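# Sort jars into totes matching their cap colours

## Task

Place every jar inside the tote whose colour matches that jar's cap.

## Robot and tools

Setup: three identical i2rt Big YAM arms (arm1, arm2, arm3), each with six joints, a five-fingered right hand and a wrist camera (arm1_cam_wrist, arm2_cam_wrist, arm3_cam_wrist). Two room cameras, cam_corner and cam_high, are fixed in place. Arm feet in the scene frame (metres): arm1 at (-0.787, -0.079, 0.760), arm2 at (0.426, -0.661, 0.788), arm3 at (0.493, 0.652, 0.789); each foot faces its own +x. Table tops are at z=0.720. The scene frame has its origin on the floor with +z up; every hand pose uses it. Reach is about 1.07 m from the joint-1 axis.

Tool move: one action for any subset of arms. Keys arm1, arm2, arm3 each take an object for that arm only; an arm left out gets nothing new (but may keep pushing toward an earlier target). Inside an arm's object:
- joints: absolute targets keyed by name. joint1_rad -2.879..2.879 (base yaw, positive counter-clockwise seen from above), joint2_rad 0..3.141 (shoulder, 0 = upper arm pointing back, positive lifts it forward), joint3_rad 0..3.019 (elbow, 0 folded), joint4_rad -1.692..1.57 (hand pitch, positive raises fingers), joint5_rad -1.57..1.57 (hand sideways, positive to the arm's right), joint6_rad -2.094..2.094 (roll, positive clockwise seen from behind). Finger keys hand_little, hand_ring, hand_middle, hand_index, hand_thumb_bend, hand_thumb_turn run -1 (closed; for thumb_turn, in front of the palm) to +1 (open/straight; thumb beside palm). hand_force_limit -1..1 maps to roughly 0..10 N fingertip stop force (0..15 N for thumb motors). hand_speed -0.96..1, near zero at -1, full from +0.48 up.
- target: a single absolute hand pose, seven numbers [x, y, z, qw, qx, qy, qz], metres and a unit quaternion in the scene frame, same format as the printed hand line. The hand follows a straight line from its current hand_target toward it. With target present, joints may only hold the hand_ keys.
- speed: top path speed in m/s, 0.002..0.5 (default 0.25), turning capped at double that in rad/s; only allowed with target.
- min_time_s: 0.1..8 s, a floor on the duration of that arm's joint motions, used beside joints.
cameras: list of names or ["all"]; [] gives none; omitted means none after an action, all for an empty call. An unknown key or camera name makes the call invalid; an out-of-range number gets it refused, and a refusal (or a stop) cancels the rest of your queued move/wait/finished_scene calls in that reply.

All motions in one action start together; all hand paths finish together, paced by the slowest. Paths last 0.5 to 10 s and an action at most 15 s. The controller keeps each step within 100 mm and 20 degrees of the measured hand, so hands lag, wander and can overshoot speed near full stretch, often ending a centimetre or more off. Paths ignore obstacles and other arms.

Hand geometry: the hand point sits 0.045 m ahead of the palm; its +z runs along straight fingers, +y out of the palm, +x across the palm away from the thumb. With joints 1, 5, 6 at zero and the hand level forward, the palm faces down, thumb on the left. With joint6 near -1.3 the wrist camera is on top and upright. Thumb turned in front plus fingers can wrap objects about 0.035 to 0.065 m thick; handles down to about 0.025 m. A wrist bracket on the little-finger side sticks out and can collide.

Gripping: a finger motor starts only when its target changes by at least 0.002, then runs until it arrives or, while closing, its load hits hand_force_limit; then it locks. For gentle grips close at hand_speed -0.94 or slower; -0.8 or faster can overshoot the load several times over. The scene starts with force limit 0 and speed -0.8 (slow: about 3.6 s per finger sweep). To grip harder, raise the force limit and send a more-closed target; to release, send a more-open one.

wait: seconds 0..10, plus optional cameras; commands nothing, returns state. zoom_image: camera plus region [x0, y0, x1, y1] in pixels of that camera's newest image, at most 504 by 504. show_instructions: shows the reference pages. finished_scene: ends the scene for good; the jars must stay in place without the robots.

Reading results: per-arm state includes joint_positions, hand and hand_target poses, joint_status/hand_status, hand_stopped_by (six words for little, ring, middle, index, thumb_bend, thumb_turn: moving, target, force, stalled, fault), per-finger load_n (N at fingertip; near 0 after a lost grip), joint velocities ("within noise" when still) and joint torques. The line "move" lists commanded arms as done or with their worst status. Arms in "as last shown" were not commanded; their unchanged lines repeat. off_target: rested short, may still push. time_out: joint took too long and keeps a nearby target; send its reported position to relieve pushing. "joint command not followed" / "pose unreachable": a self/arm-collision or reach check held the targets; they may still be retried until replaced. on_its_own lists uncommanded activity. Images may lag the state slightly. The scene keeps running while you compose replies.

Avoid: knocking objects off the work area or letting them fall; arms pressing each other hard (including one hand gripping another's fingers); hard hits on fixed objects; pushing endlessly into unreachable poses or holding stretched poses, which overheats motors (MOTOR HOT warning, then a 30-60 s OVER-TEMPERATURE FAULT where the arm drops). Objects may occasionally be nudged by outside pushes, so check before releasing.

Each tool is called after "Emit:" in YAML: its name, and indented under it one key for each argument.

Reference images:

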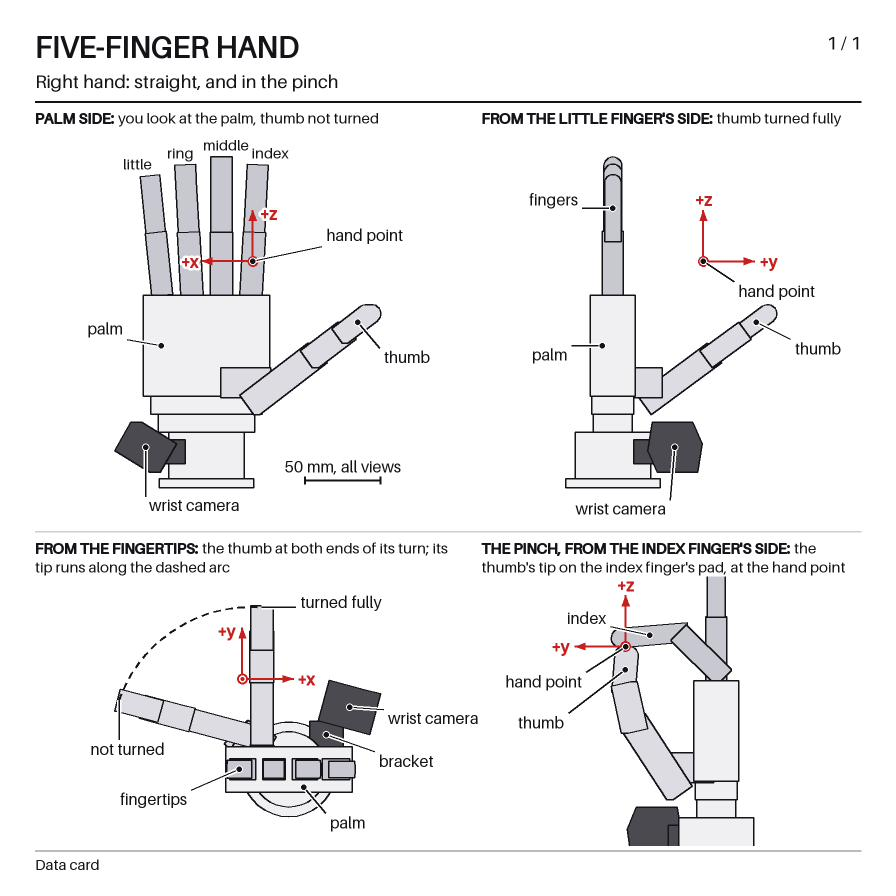

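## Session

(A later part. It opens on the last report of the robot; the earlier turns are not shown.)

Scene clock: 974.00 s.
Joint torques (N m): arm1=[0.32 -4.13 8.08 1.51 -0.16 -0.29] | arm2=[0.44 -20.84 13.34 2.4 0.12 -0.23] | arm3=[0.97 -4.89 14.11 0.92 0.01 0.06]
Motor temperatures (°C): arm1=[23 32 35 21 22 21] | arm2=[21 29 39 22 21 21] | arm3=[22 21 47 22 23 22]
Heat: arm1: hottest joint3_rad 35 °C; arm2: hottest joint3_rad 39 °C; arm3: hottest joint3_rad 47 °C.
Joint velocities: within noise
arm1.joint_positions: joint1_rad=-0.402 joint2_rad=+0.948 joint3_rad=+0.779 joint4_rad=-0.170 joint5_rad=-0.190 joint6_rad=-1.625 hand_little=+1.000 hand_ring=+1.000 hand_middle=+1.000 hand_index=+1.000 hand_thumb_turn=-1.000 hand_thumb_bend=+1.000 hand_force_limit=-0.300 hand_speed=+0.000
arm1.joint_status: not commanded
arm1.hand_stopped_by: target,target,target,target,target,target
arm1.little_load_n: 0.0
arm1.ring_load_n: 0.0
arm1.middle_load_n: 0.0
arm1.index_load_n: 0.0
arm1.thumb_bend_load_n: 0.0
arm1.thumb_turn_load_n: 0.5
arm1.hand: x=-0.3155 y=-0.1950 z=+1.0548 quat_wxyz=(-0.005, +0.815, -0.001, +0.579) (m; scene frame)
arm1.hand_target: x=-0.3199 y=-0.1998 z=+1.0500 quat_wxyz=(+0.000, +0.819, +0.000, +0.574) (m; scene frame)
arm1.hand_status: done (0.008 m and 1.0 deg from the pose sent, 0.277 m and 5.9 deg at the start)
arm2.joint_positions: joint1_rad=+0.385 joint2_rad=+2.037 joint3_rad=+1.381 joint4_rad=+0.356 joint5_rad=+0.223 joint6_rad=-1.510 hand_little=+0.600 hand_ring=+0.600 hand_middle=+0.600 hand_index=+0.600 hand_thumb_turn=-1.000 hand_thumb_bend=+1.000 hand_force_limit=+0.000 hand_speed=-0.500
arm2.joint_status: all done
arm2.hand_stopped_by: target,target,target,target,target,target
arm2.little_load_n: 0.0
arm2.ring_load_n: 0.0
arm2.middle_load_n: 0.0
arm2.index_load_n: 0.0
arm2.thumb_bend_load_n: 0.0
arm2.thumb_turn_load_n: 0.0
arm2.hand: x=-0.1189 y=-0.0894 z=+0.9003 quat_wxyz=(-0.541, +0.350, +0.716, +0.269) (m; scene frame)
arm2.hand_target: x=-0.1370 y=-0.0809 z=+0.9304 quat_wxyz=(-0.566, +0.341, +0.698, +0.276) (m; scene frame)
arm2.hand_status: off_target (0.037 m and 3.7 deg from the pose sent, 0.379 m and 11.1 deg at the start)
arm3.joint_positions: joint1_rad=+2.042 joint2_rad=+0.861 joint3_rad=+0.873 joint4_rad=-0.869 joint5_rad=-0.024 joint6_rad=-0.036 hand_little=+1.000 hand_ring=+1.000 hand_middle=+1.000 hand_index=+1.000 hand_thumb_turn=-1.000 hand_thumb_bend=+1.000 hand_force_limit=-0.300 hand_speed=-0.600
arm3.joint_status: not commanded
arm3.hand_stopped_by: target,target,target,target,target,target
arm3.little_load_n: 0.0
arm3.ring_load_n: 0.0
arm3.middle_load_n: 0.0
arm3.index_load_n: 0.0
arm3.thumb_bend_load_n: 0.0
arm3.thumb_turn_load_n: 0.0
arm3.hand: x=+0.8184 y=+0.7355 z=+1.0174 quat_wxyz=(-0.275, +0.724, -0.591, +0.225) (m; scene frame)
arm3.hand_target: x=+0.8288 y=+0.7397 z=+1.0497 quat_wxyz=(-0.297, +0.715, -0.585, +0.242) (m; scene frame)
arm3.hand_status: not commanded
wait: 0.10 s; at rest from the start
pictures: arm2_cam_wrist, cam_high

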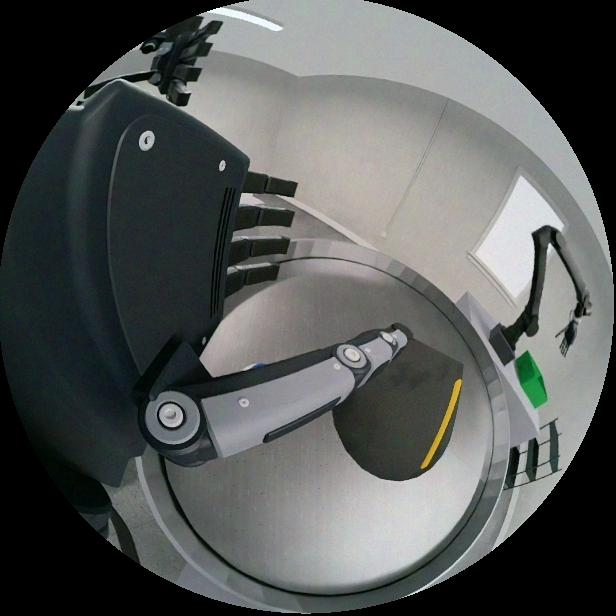

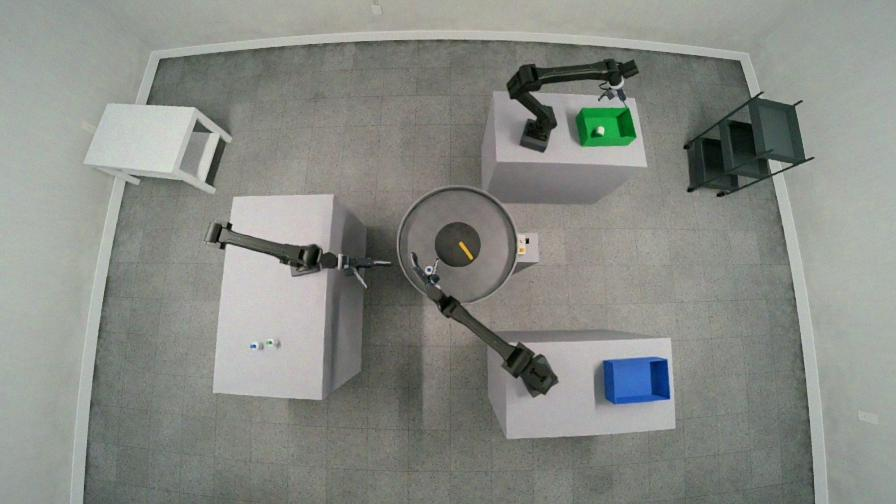

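Emit:
move:
  arm2: {"target": [-0.15, -0.077, 0.84, -0.5656, 0.3407, 0.6985, 0.2759], "speed": 0.12}
  cameras: ["arm2_cam_wrist", "cam_corner"]

Emit:
zoom_image:
  camera: "cam_corner"
  region: [400, 160, 540, 290]

Scene clock: 987.30 s.
Joint torques (N m): arm1=[0.32 -4.13 8.09 1.54 -0.15 -0.29] | arm2=[0.62 -21.36 12.03 2.56 0.11 -0.2] | arm3=[1.03 -4.25 13.96 0.88 -0.04 0.1]
Motor temperatures (°C): arm1=[23 31 35 21 22 21] | arm2=[21 31 40 22 21 21] | arm3=[22 21 48 22 23 22]
Heat: arm1: hottest joint3_rad 35 °C; arm2: hottest joint3_rad 40 °C; arm3: hottest joint3_rad 48 °C.
move: arm2 off_target
Joint velocities: within noise
arm1, arm3: as last shown
arm1.thumb_turn_load_n: 0.0
arm2.joint_positions: joint1_rad=+0.390 joint2_rad=+2.197 joint3_rad=+1.392 joint4_rad=+0.511 joint5_rad=+0.232 joint6_rad=-1.511 hand_little=+0.600 hand_ring=+0.600 hand_middle=+0.600 hand_index=+0.600 hand_thumb_turn=-1.000 hand_thumb_bend=+1.000 hand_force_limit=+0.000 hand_speed=-0.500
arm2.joint_status: not commanded
arm2.hand_stopped_by: target,target,target,target,target,target
arm2.little_load_n: 0.0
arm2.ring_load_n: 0.0
arm2.middle_load_n: 0.0
arm2.index_load_n: 0.0
arm2.thumb_bend_load_n: 0.0
arm2.thumb_turn_load_n: 0.0
arm2.hand: x=-0.1279 y=-0.0849 z=+0.8189 quat_wxyz=(-0.542, +0.350, +0.714, +0.271) (m; scene frame)
arm2.hand_target: x=-0.1485 y=-0.0786 z=+0.8407 quat_wxyz=(-0.566, +0.341, +0.698, +0.276) (m; scene frame)
arm2.hand_status: off_target (0.032 m and 3.4 deg from the pose sent, 0.069 m and 3.7 deg at the start)
pictures: arm2_cam_wrist, cam_corner

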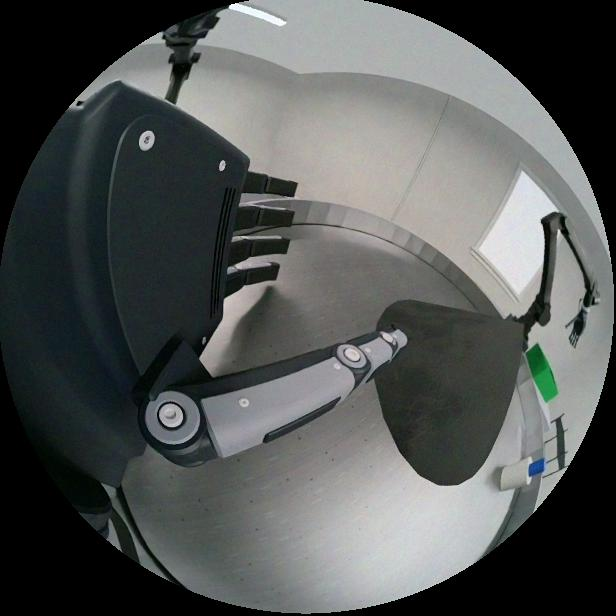

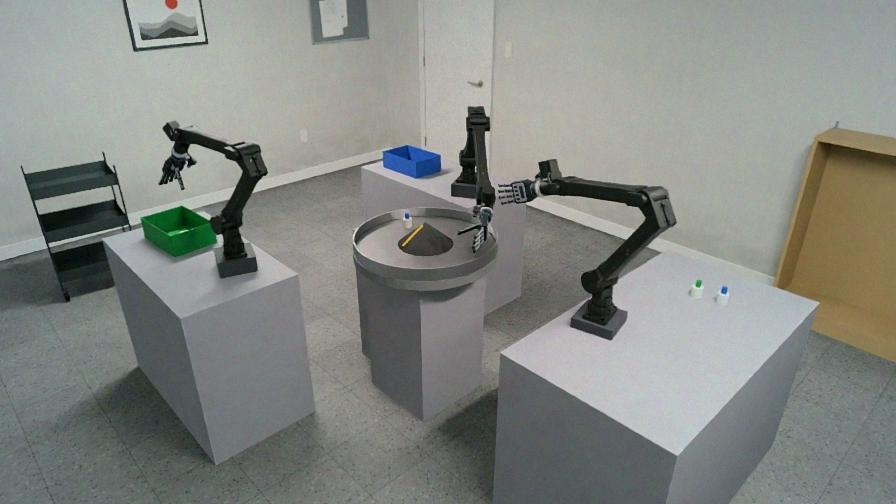

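Scaled by 3.600 from the camera's 896x504 image, which has a finer 1280x720 frame.

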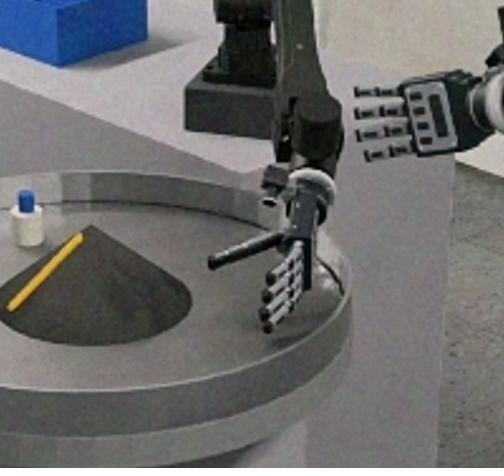

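Emit:
move:
  arm2: {"target": [-0.158, -0.075, 0.838, -0.5656, 0.3407, 0.6985, 0.2759], "speed": 0.05}
  cameras: ["cam_high"]

Emit:
zoom_image:
  camera: "cam_high"
  region: [380, 170, 560, 320]

Scene clock: 994.00 s.
Joint torques (N m): arm1=[0.32 -4.07 8.08 1.54 -0.15 -0.29] | arm2=[0.73 -21.54 12.21 2.17 0.14 -0.19] | arm3=[1.14 -4.6 13.98 0.75 -0.02 0.07]
Motor temperatures (°C): arm1=[23 30 35 21 22 21] | arm2=[21 31 40 22 21 21] | arm3=[22 21 48 22 23 22]
Heat: arm1: hottest joint3_rad 35 °C; arm2: hottest joint3_rad 40 °C; arm3: hottest joint3_rad 48 °C.
move: arm2 off_target
Joint velocities: within noise
arm1, arm3: as last shown
arm1.thumb_turn_load_n: 0.5
arm2.joint_positions: joint1_rad=+0.394 joint2_rad=+2.214 joint3_rad=+1.421 joint4_rad=+0.511 joint5_rad=+0.236 joint6_rad=-1.511 hand_little=+0.600 hand_ring=+0.600 hand_middle=+0.600 hand_index=+0.600 hand_thumb_turn=-1.000 hand_thumb_bend=+1.000 hand_force_limit=+0.000 hand_speed=-0.500
arm2.joint_status: not commanded
arm2.hand_stopped_by: target,target,target,target,target,target
arm2.little_load_n: 0.0
arm2.ring_load_n: 0.0
arm2.middle_load_n: 0.0
arm2.index_load_n: 0.0
arm2.thumb_bend_load_n: 0.0
arm2.thumb_turn_load_n: 0.5
arm2.hand: x=-0.1364 y=-0.0815 z=+0.8198 quat_wxyz=(-0.547, +0.348, +0.711, +0.272) (m; scene frame)
arm2.hand_target: x=-0.1567 y=-0.0765 z=+0.8384 quat_wxyz=(-0.566, +0.341, +0.699, +0.276) (m; scene frame)
arm2.hand_status: off_target (0.029 m and 2.8 deg from the pose sent, 0.037 m and 3.4 deg at the start)
arm3.index_load_n: -0.5
pictures: cam_high

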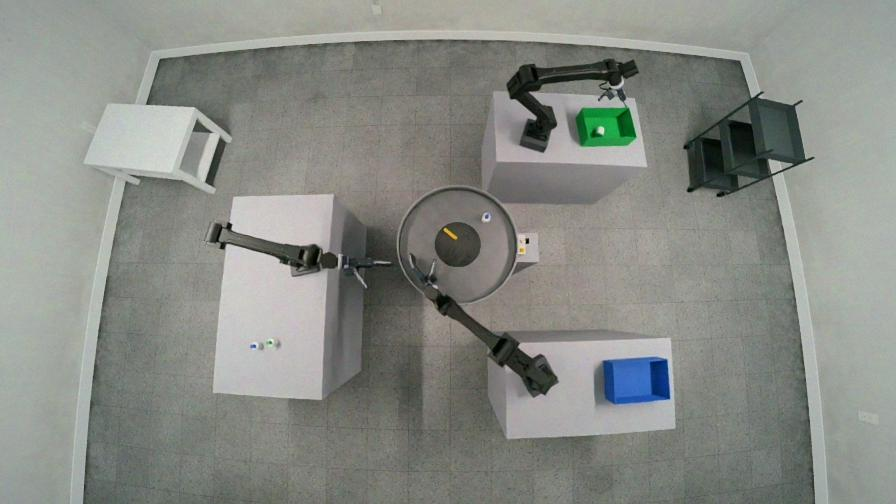

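Scaled by 2.800 from the camera's 896x504 image, which has a finer 1280x720 frame.

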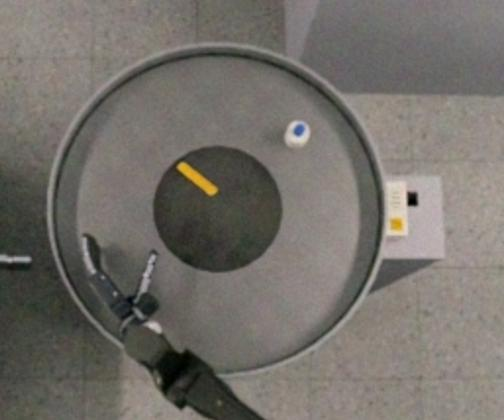

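Emit:
wait:
  seconds: 0.1
  cameras: ["arm2_cam_wrist"]

Scene clock: 1014.70 s.
Joint torques (N m): arm1=[0.32 -4.13 8.09 1.54 -0.15 -0.29] | arm2=[0.67 -21.6 12.16 2.17 0.13 -0.19] | arm3=[1.03 -4.66 13.94 0.84 -0.02 0.05]
Motor temperatures (°C): arm1=[23 29 35 21 22 21] | arm2=[21 33 42 22 21 21] | arm3=[22 21 48 22 23 22]
Heat: arm1: hottest joint3_rad 35 °C; arm2: hottest joint3_rad 42 °C; arm3: hottest joint3_rad 48 °C.
Joint velocities: within noise
arm1.joint_positions: joint1_rad=-0.402 joint2_rad=+0.948 joint3_rad=+0.779 joint4_rad=-0.170 joint5_rad=-0.190 joint6_rad=-1.625 hand_little=+1.000 hand_ring=+1.000 hand_middle=+1.000 hand_index=+1.000 hand_thumb_turn=-1.000 hand_thumb_bend=+1.000 hand_force_limit=-0.300 hand_speed=+0.000
arm1.joint_status: not commanded
arm1.hand_stopped_by: target,target,target,target,target,target
arm1.little_load_n: 0.0
arm1.ring_load_n: 0.0
arm1.middle_load_n: 0.0
arm1.index_load_n: 0.0
arm1.thumb_bend_load_n: 0.0
arm1.thumb_turn_load_n: 0.5
arm1.hand: x=-0.3155 y=-0.1950 z=+1.0548 quat_wxyz=(-0.005, +0.815, -0.001, +0.579) (m; scene frame)
arm1.hand_target: x=-0.3199 y=-0.1998 z=+1.0500 quat_wxyz=(+0.000, +0.819, +0.000, +0.574) (m; scene frame)
arm1.hand_status: not commanded
arm2.joint_positions: joint1_rad=+0.394 joint2_rad=+2.214 joint3_rad=+1.421 joint4_rad=+0.511 joint5_rad=+0.236 joint6_rad=-1.511 hand_little=+0.600 hand_ring=+0.600 hand_middle=+0.600 hand_index=+0.600 hand_thumb_turn=-1.000 hand_thumb_bend=+1.000 hand_force_limit=+0.000 hand_speed=-0.500
arm2.joint_status: not commanded
arm2.hand_stopped_by: target,target,target,target,target,target
arm2.little_load_n: 0.0
arm2.ring_load_n: 0.0
arm2.middle_load_n: 0.0
arm2.index_load_n: 0.0
arm2.thumb_bend_load_n: 0.0
arm2.thumb_turn_load_n: 0.5
arm2.hand: x=-0.1366 y=-0.0813 z=+0.8202 quat_wxyz=(-0.547, +0.348, +0.711, +0.273) (m; scene frame)
arm2.hand_target: x=-0.1568 y=-0.0765 z=+0.8385 quat_wxyz=(-0.566, +0.341, +0.698, +0.276) (m; scene frame)
arm2.hand_status: off_target (0.029 m and 2.8 deg from the pose sent, 0.037 m and 3.4 deg at the start)
arm3.joint_positions: joint1_rad=+2.042 joint2_rad=+0.861 joint3_rad=+0.873 joint4_rad=-0.869 joint5_rad=-0.024 joint6_rad=-0.036 hand_little=+1.000 hand_ring=+1.000 hand_middle=+1.000 hand_index=+1.000 hand_thumb_turn=-1.000 hand_thumb_bend=+1.000 hand_force_limit=-0.300 hand_speed=-0.600
arm3.joint_status: not commanded
arm3.hand_stopped_by: target,target,target,target,target,target
arm3.little_load_n: 0.0
arm3.ring_load_n: 0.0
arm3.middle_load_n: 0.0
arm3.index_load_n: 0.0
arm3.thumb_bend_load_n: 0.0
arm3.thumb_turn_load_n: 0.0
arm3.hand: x=+0.8184 y=+0.7355 z=+1.0174 quat_wxyz=(-0.275, +0.724, -0.591, +0.225) (m; scene frame)
arm3.hand_target: x=+0.8288 y=+0.7397 z=+1.0497 quat_wxyz=(-0.297, +0.715, -0.585, +0.242) (m; scene frame)
arm3.hand_status: not commanded
wait: 0.10 s; at rest from the start
pictures: arm2_cam_wrist

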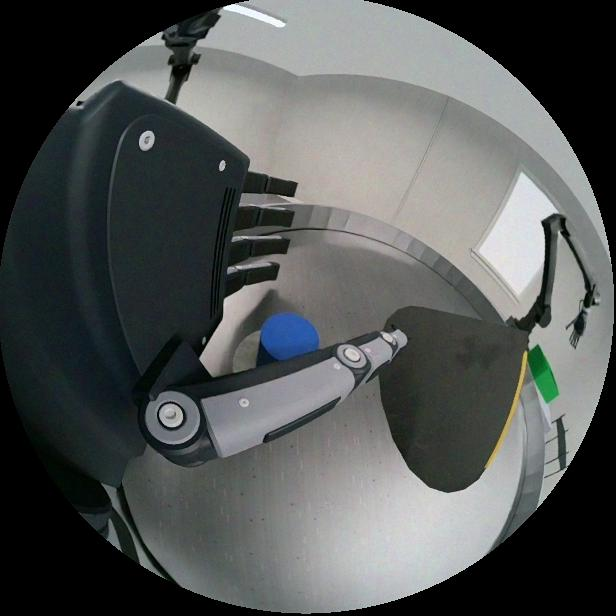

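Emit:
move:
  arm2: {"target": [-0.157, -0.076, 0.93, -0.5656, 0.3407, 0.6985, 0.2759], "speed": 0.15}
  cameras: ["arm2_cam_wrist", "cam_high", "cam_corner"]

Scene clock: 1022.87 s.
Joint torques (N m): arm1=[0.38 -4.13 8.08 1.55 -0.15 -0.29] | arm2=[0.73 -24.18 12.79 1.46 0.12 -0.19] | arm3=[1.03 -4.84 14.01 0.9 -0.05 0.02]
Motor temperatures (°C): arm1=[23 29 35 21 22 21] | arm2=[21 34 43 21 21 21] | arm3=[22 21 49 22 23 22]
Heat: arm1: hottest joint3_rad 35 °C; arm2: hottest joint3_rad 43 °C; arm3: hottest joint3_rad 49 °C.
move: arm2 off_target
Joint velocities: within noise
arm1, arm3: as last shown
arm1.thumb_turn_load_n: 0.0
arm2.joint_positions: joint1_rad=+0.395 joint2_rad=+2.099 joint3_rad=+1.449 joint4_rad=+0.355 joint5_rad=+0.236 joint6_rad=-1.511 hand_little=+0.600 hand_ring=+0.600 hand_middle=+0.600 hand_index=+0.600 hand_thumb_turn=-1.000 hand_thumb_bend=+1.000 hand_force_limit=+0.000 hand_speed=-0.500
arm2.joint_status: not commanded
arm2.hand_stopped_by: target,target,target,target,target,target
arm2.little_load_n: 0.0
arm2.ring_load_n: 0.0
arm2.middle_load_n: 0.0
arm2.index_load_n: 0.0
arm2.thumb_bend_load_n: 0.0
arm2.thumb_turn_load_n: 0.0
arm2.hand: x=-0.1379 y=-0.0809 z=+0.8879 quat_wxyz=(-0.541, +0.349, +0.715, +0.271) (m; scene frame)
arm2.hand_target: x=-0.1553 y=-0.0777 z=+0.9304 quat_wxyz=(-0.566, +0.341, +0.698, +0.276) (m; scene frame)
arm2.hand_status: off_target (0.046 m and 3.6 deg from the pose sent, 0.112 m and 2.8 deg at the start)
pictures: arm2_cam_wrist, cam_corner, cam_high

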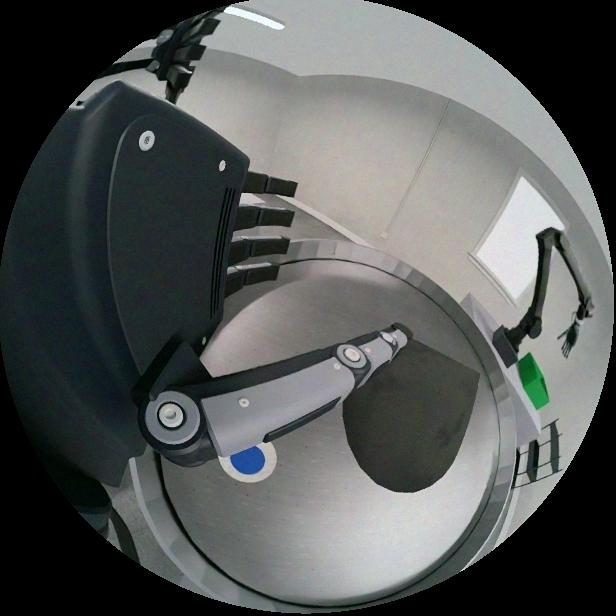

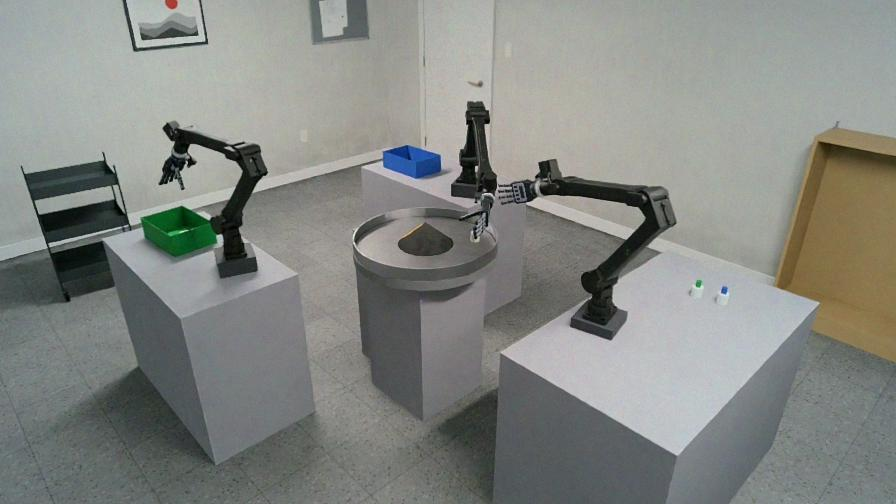

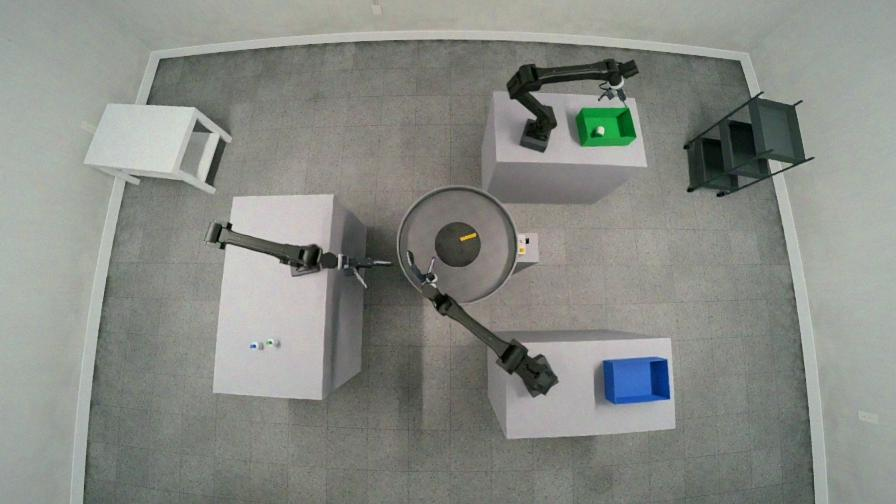

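Emit:
move:
  arm2: {"target": [-0.161, -0.069, 0.839, -0.5656, 0.3407, 0.6985, 0.2759], "speed": 0.12, "joints": {"hand_thumb_bend": 0.15, "hand_speed": -0.3}}
  cameras: ["arm2_cam_wrist", "cam_high", "cam_corner"]

Emit:
zoom_image:
  camera: "cam_high"
  region: [380, 170, 560, 320]

Scene clock: 1059.50 s.
Joint torques (N m): arm1=[0.32 -4.13 8.08 1.52 -0.16 -0.29] | arm2=[-0.03 -20.13 11.06 2 -0.04 -0.16] | arm3=[1.2 -4.89 14.05 0.91 -0.03 0.05]
Motor temperatures (°C): arm1=[23 28 35 21 22 21] | arm2=[21 32 42 21 21 21] | arm3=[22 21 49 22 23 22]
Heat: arm1: hottest joint3_rad 35 °C; arm2: hottest joint3_rad 42 °C; arm3: hottest joint3_rad 49 °C.
move: arm2 off_target
Joint velocities: within noise
arm1, arm3: as last shown
arm1.thumb_bend_load_n: 0.5
arm1.thumb_turn_load_n: 0.5
arm2.joint_positions: joint1_rad=+0.396 joint2_rad=+2.205 joint3_rad=+1.464 joint4_rad=+0.501 joint5_rad=+0.236 joint6_rad=-1.514 hand_little=+0.600 hand_ring=+0.600 hand_middle=+0.600 hand_index=+0.600 hand_thumb_turn=-1.000 hand_thumb_bend=+0.150 hand_force_limit=+0.000 hand_speed=-0.300
arm2.joint_status: all done
arm2.hand_stopped_by: target,target,target,target,target,target
arm2.little_load_n: 0.0
arm2.ring_load_n: 0.0
arm2.middle_load_n: 0.5
arm2.index_load_n: 0.0
arm2.thumb_bend_load_n: 0.0
arm2.thumb_turn_load_n: 0.0
arm2.hand: x=-0.1494 y=-0.0730 z=+0.8469 quat_wxyz=(-0.563, +0.344, +0.699, +0.276) (m; scene frame)
arm2.hand_target: x=-0.1604 y=-0.0698 z=+0.8390 quat_wxyz=(-0.566, +0.341, +0.699, +0.276) (m; scene frame)
arm2.hand_status: off_target (0.015 m and 0.5 deg from the pose sent, 0.055 m and 3.6 deg at the start)
pictures: arm2_cam_wrist, cam_corner, cam_high

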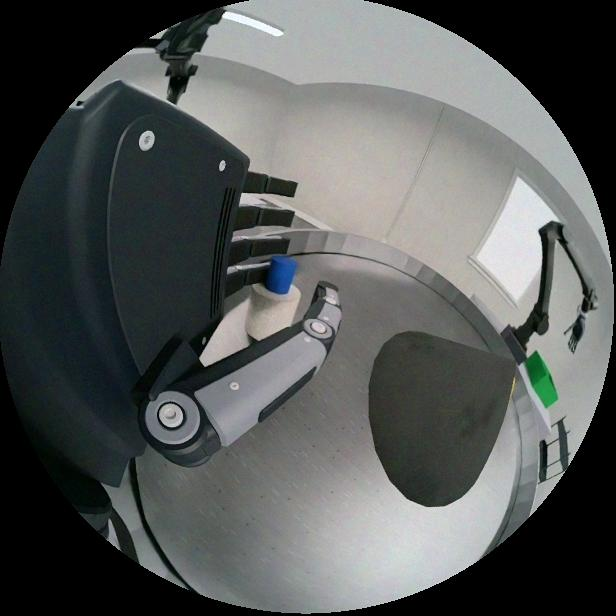

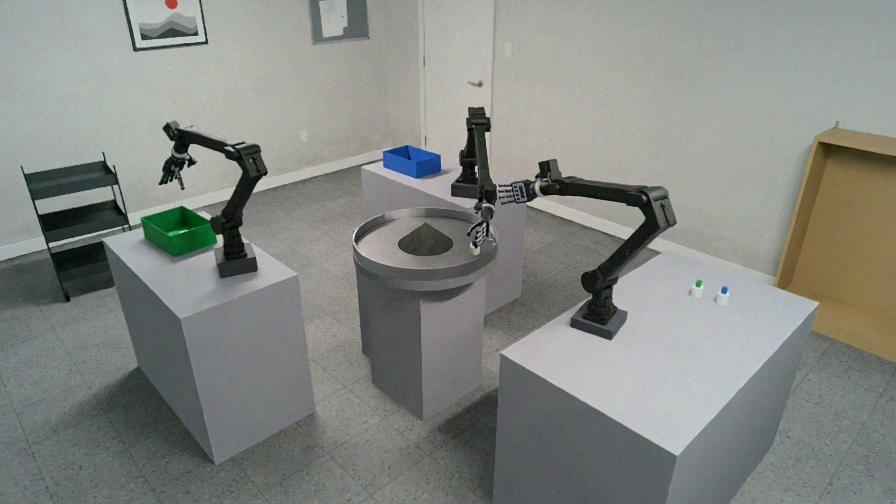

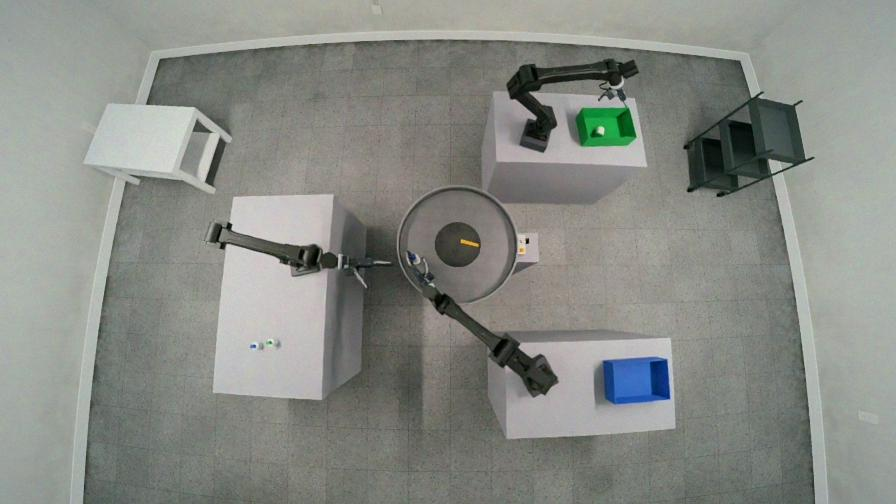

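Scaled by 2.800 from the camera's 896x504 image, which has a finer 1280x720 frame.

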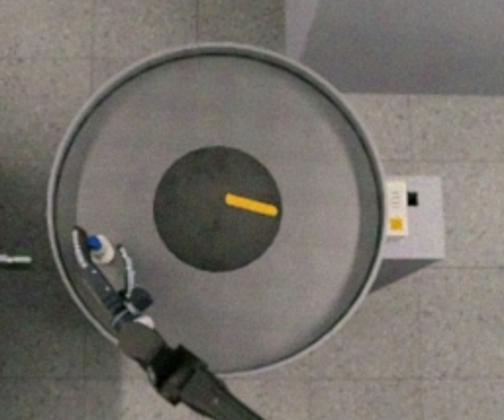

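Emit:
move:
  arm2: {"target": [-0.161, -0.069, 0.812, -0.5656, 0.3407, 0.6985, 0.2759], "speed": 0.05}
  cameras: ["arm2_cam_wrist", "cam_corner"]

Emit:
zoom_image:
  camera: "arm2_cam_wrist"
  region: [180, 200, 380, 400]

Emit:
zoom_image:
  camera: "cam_corner"
  region: [440, 190, 520, 270]

Scene clock: 1065.70 s.
Joint torques (N m): arm1=[0.32 -4.13 8.09 1.55 -0.15 -0.29] | arm2=[0.15 -19.66 10.78 2.15 -0.04 -0.16] | arm3=[1.38 -4.42 13.78 0.79 -0.03 0.06]
Motor temperatures (°C): arm1=[23 28 35 21 22 21] | arm2=[21 33 41 21 21 21] | arm3=[22 21 50 22 23 22]
Heat: arm1: hottest joint3_rad 35 °C; arm2: hottest joint3_rad 41 °C; arm3: hottest joint3_rad 50 °C.
move: arm2 off_target
Joint velocities: within noise
arm1, arm3: as last shown
arm1.thumb_bend_load_n: 0.0
arm2.joint_positions: joint1_rad=+0.396 joint2_rad=+2.246 joint3_rad=+1.465 joint4_rad=+0.545 joint5_rad=+0.236 joint6_rad=-1.514 hand_little=+0.600 hand_ring=+0.600 hand_middle=+0.600 hand_index=+0.600 hand_thumb_turn=-1.000 hand_thumb_bend=+0.150 hand_force_limit=+0.000 hand_speed=-0.300
arm2.joint_status: not commanded
arm2.hand_stopped_by: target,target,target,target,target,target
arm2.little_load_n: 0.0
arm2.ring_load_n: 0.0
arm2.middle_load_n: 0.0
arm2.index_load_n: -0.5
arm2.thumb_bend_load_n: 0.0
arm2.thumb_turn_load_n: 0.0
arm2.hand: x=-0.1499 y=-0.0725 z=+0.8250 quat_wxyz=(-0.564, +0.344, +0.698, +0.277) (m; scene frame)
arm2.hand_target: x=-0.1602 y=-0.0699 z=+0.8121 quat_wxyz=(-0.566, +0.341, +0.698, +0.276) (m; scene frame)
arm2.hand_status: off_target (0.017 m and 0.4 deg from the pose sent, 0.037 m and 0.5 deg at the start)
pictures: arm2_cam_wrist, cam_corner

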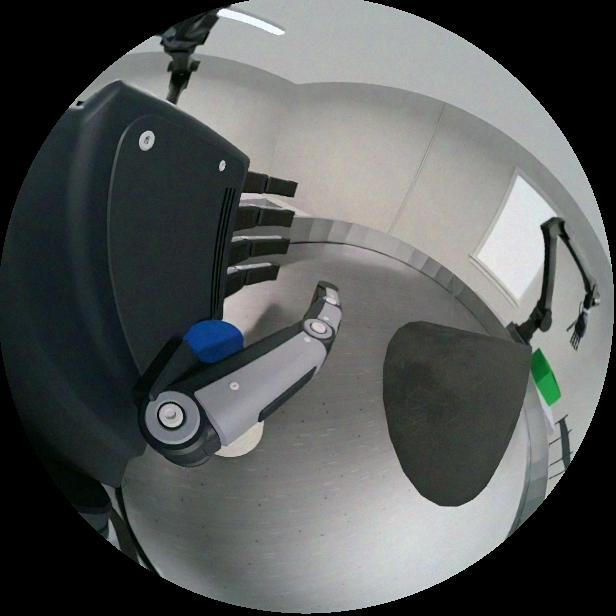

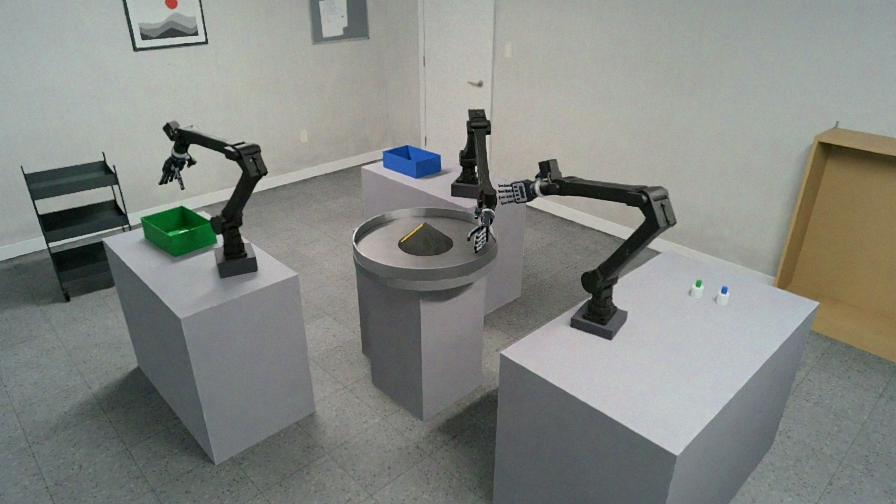

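Scaled by 2.520 from the camera's 616x616 image, which has a finer 880x880 frame.

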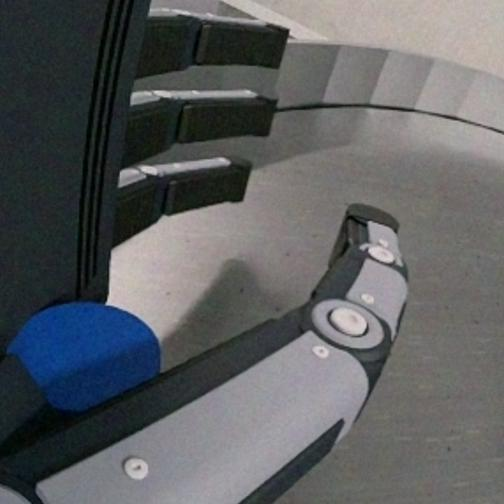

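Scaled by 6.300 from the camera's 896x504 image, which has a finer 1280x720 frame.

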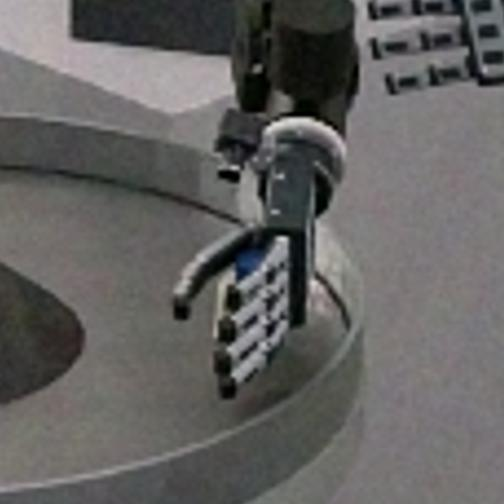

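Emit:
move:
  arm2: {"joints": {"hand_thumb_bend": 1, "hand_speed": 0}}
  cameras: ["arm2_cam_wrist"]

Emit:
move:
  arm2: {"target": [-0.16, -0.07, 0.93, -0.5656, 0.3407, 0.6985, 0.2759], "speed": 0.12}
  cameras: ["arm2_cam_wrist", "cam_high", "cam_corner"]

Emit:
zoom_image:
  camera: "cam_high"
  region: [380, 170, 560, 320]

Scene clock: 1080.67 s.
Joint torques (N m): arm1=[0.38 -4.13 8.09 1.55 -0.15 -0.29] | arm2=[0.03 -21.48 10.61 2.02 -0.03 -0.16] | arm3=[1.03 -4.95 13.97 0.75 0.01 0.04]
Motor temperatures (°C): arm1=[23 28 35 21 22 21] | arm2=[21 35 41 21 21 21] | arm3=[22 21 50 22 23 22]
Heat: arm1: hottest joint3_rad 35 °C; arm2: hottest joint3_rad 41 °C; arm3: hottest joint3_rad 50 °C.
move: arm2 done
Joint velocities: within noise
arm1, arm3: as last shown
arm1.thumb_turn_load_n: 0.0
arm2.joint_positions: joint1_rad=+0.397 joint2_rad=+2.266 joint3_rad=+1.465 joint4_rad=+0.547 joint5_rad=+0.236 joint6_rad=-1.516 hand_little=+0.600 hand_ring=+0.600 hand_middle=+0.600 hand_index=+0.600 hand_thumb_turn=-1.000 hand_thumb_bend=+1.000 hand_force_limit=+0.000 hand_speed=+0.000
arm2.joint_status: all done
arm2.hand_stopped_by: target,target,target,target,target,target
arm2.little_load_n: 0.0
arm2.ring_load_n: 0.0
arm2.middle_load_n: 0.0
arm2.index_load_n: 0.0
arm2.thumb_bend_load_n: -0.5
arm2.thumb_turn_load_n: 0.0
arm2.hand: x=-0.1486 y=-0.0738 z=+0.8096 quat_wxyz=(-0.557, +0.344, +0.704, +0.276) (m; scene frame)
arm2.hand_target: x=-0.1600 y=-0.0698 z=+0.8120 quat_wxyz=(-0.565, +0.341, +0.699, +0.276) (m; scene frame)
arm2.hand_status: not commanded
pictures: arm2_cam_wrist

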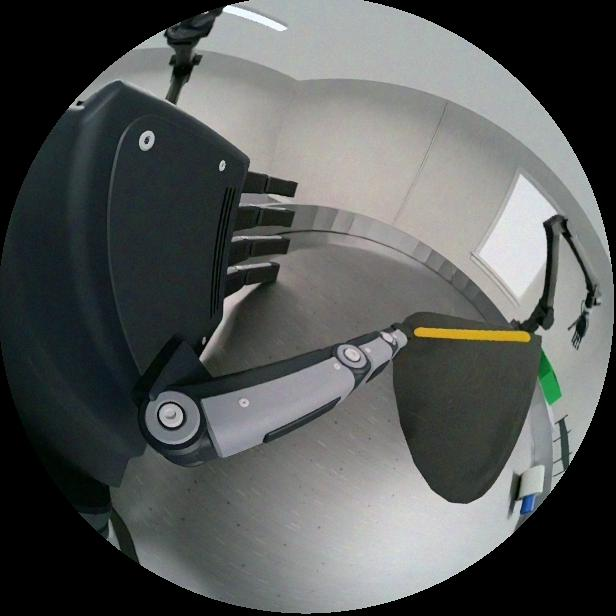

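Scene clock: 1082.40 s.
Joint torques (N m): arm1=[0.38 -4.07 8.08 1.54 -0.15 -0.29] | arm2=[-0.03 -25.11 13 1.43 -0.03 -0.16] | arm3=[1.32 -4.42 13.97 0.85 -0.02 0.06]
Motor temperatures (°C): arm1=[23 28 35 21 22 21] | arm2=[21 35 41 21 21 21] | arm3=[22 21 50 22 23 22]
Heat: arm1: hottest joint3_rad 35 °C; arm2: hottest joint3_rad 41 °C; arm3: hottest joint3_rad 50 °C.
move: arm2 off_target
Joint velocities: within noise
arm1, arm3: as last shown
arm1.thumb_turn_load_n: 0.5
arm2.joint_positions: joint1_rad=+0.397 joint2_rad=+2.120 joint3_rad=+1.468 joint4_rad=+0.346 joint5_rad=+0.236 joint6_rad=-1.516 hand_little=+0.600 hand_ring=+0.600 hand_middle=+0.600 hand_index=+0.600 hand_thumb_turn=-1.000 hand_thumb_bend=+1.000 hand_force_limit=+0.000 hand_speed=+0.000
arm2.joint_status: not commanded
arm2.hand_stopped_by: target,target,target,target,target,target
arm2.little_load_n: 0.0
arm2.ring_load_n: 0.0
arm2.middle_load_n: 0.0
arm2.index_load_n: 0.0
arm2.thumb_bend_load_n: 0.0
arm2.thumb_turn_load_n: 0.0
arm2.hand: x=-0.1428 y=-0.0791 z=+0.8799 quat_wxyz=(-0.537, +0.347, +0.720, +0.271) (m; scene frame)
arm2.hand_target: x=-0.1579 y=-0.0720 z=+0.9305 quat_wxyz=(-0.566, +0.341, +0.698, +0.276) (m; scene frame)
arm2.hand_status: off_target (0.054 m and 4.2 deg from the pose sent, 0.121 m and 1.2 deg at the start)
arm3.little_load_n: -0.5
arm3.thumb_turn_load_n: 0.5
pictures: arm2_cam_wrist, cam_corner, cam_high

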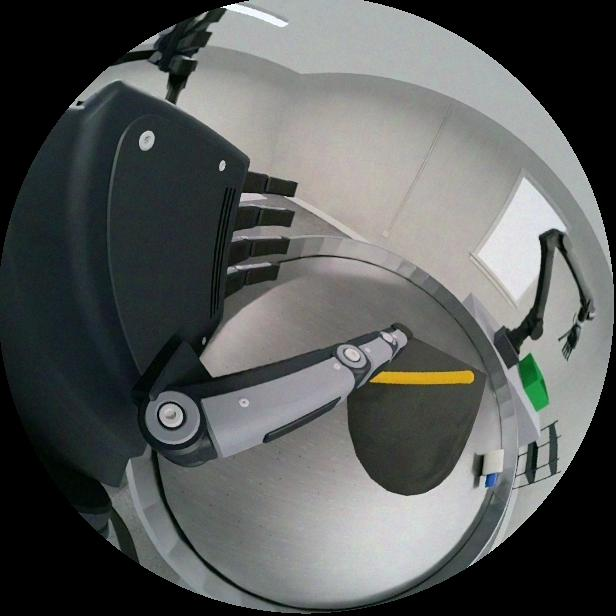

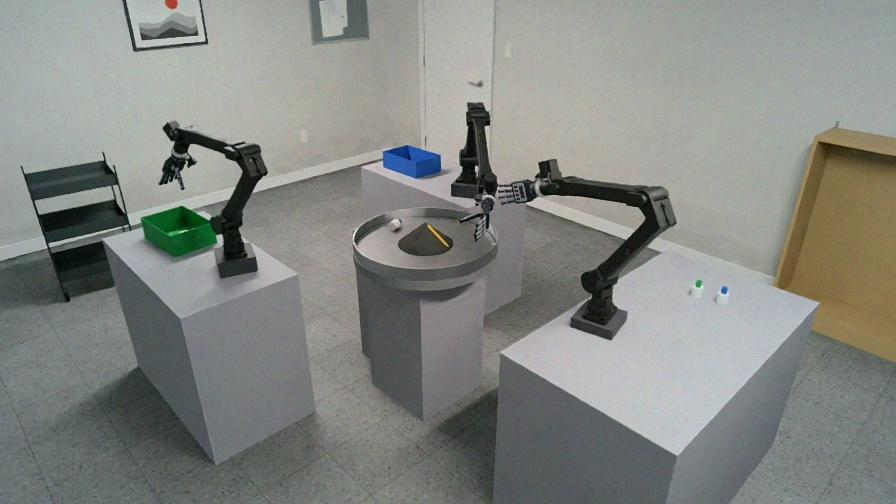

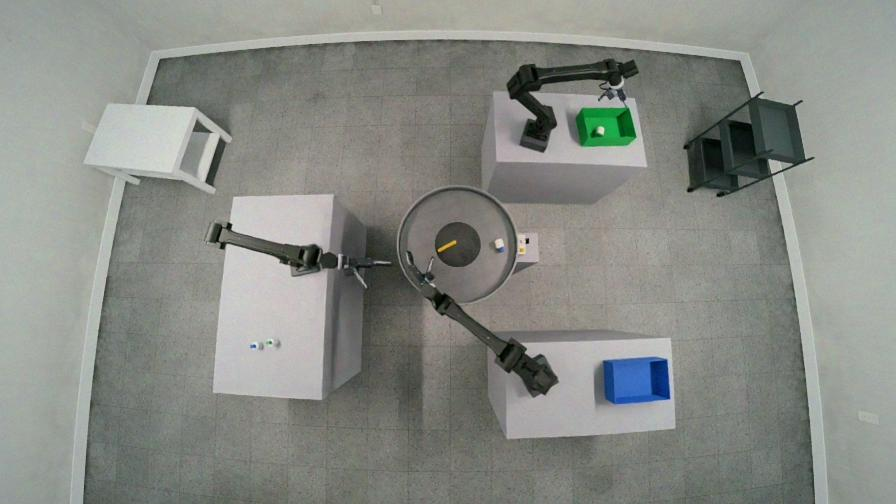

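Scaled by 2.800 from the camera's 896x504 image, which has a finer 1280x720 frame.

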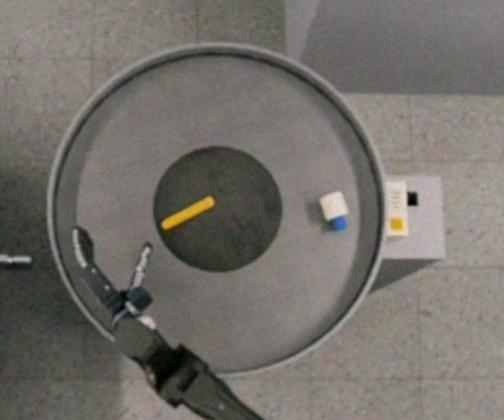

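Emit:
move:
  arm2: {"target": [0.108, -0.2, 0.93, 0.365, -0.8811, -0.2778, 0.1151], "speed": 0.2, "joints": {"hand_little": 1, "hand_ring": 1, "hand_middle": 1, "hand_index": 1}}
  cameras: ["arm2_cam_wrist", "cam_high"]

Emit:
zoom_image:
  camera: "cam_high"
  region: [380, 170, 560, 320]

Scene clock: 1108.33 s.
Joint torques (N m): arm1=[0.38 -4.07 8.09 1.55 -0.15 -0.29] | arm2=[-0.79 -16.97 8.65 1.07 -0.22 -0.06] | arm3=[0.97 -4.54 14.11 0.9 -0.02 0.03]
Motor temperatures (°C): arm1=[23 27 35 21 22 21] | arm2=[21 38 44 21 21 21] | arm3=[22 21 50 22 23 22]
Heat: arm1: hottest joint3_rad 35 °C; arm2: hottest joint3_rad 44 °C; arm3: hottest joint3_rad 50 °C.
move: arm2 off_target
Joint velocities: within noise
arm1, arm3: as last shown
arm1.thumb_turn_load_n: 0.0
arm2.joint_positions: joint1_rad=+0.044 joint2_rad=+1.541 joint3_rad=+1.122 joint4_rad=-0.404 joint5_rad=-0.045 joint6_rad=-0.061 hand_little=+1.000 hand_ring=+1.000 hand_middle=+1.000 hand_index=+1.000 hand_thumb_turn=-1.000 hand_thumb_bend=+1.000 hand_force_limit=+0.000 hand_speed=+0.000
arm2.joint_status: all done
arm2.hand_stopped_by: target,target,target,target,target,target
arm2.little_load_n: 0.0
arm2.ring_load_n: 0.0
arm2.middle_load_n: 0.0
arm2.index_load_n: 0.0
arm2.thumb_bend_load_n: 0.0
arm2.thumb_turn_load_n: 0.0
arm2.hand: x=+0.1038 y=-0.1996 z=+0.9155 quat_wxyz=(-0.357, +0.883, +0.285, -0.111) (m; scene frame)
arm2.hand_target: x=+0.1079 y=-0.2000 z=+0.9297 quat_wxyz=(-0.365, +0.881, +0.278, -0.115) (m; scene frame)
arm2.hand_status: off_target (0.015 m and 1.4 deg from the pose sent, 0.283 m and 95.7 deg at the start)
arm3.little_load_n: 0.0
arm3.thumb_turn_load_n: 0.0
pictures: arm2_cam_wrist, cam_high

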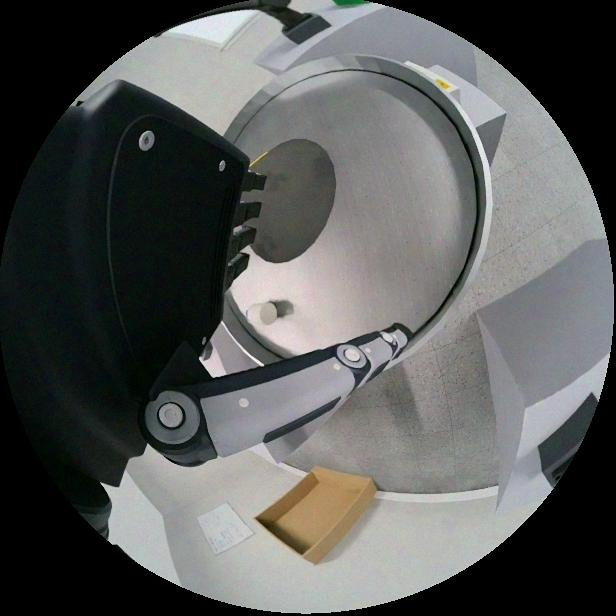

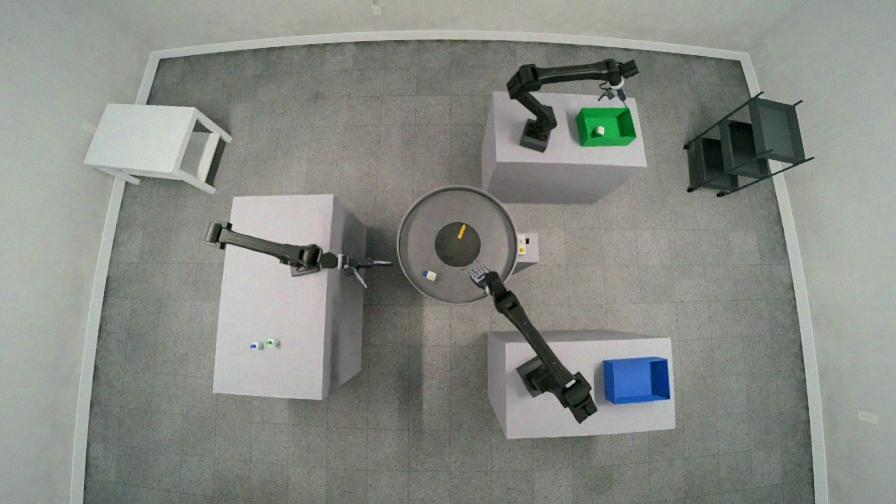

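Scaled by 2.800 from the camera's 896x504 image, which has a finer 1280x720 frame.

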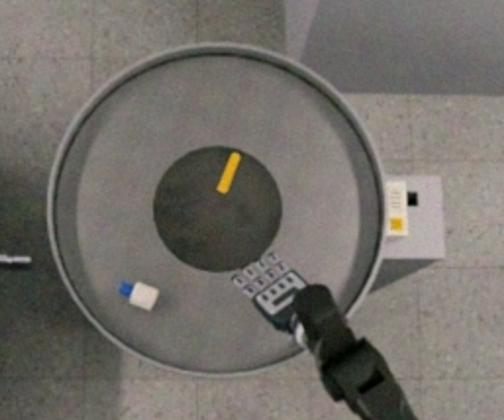

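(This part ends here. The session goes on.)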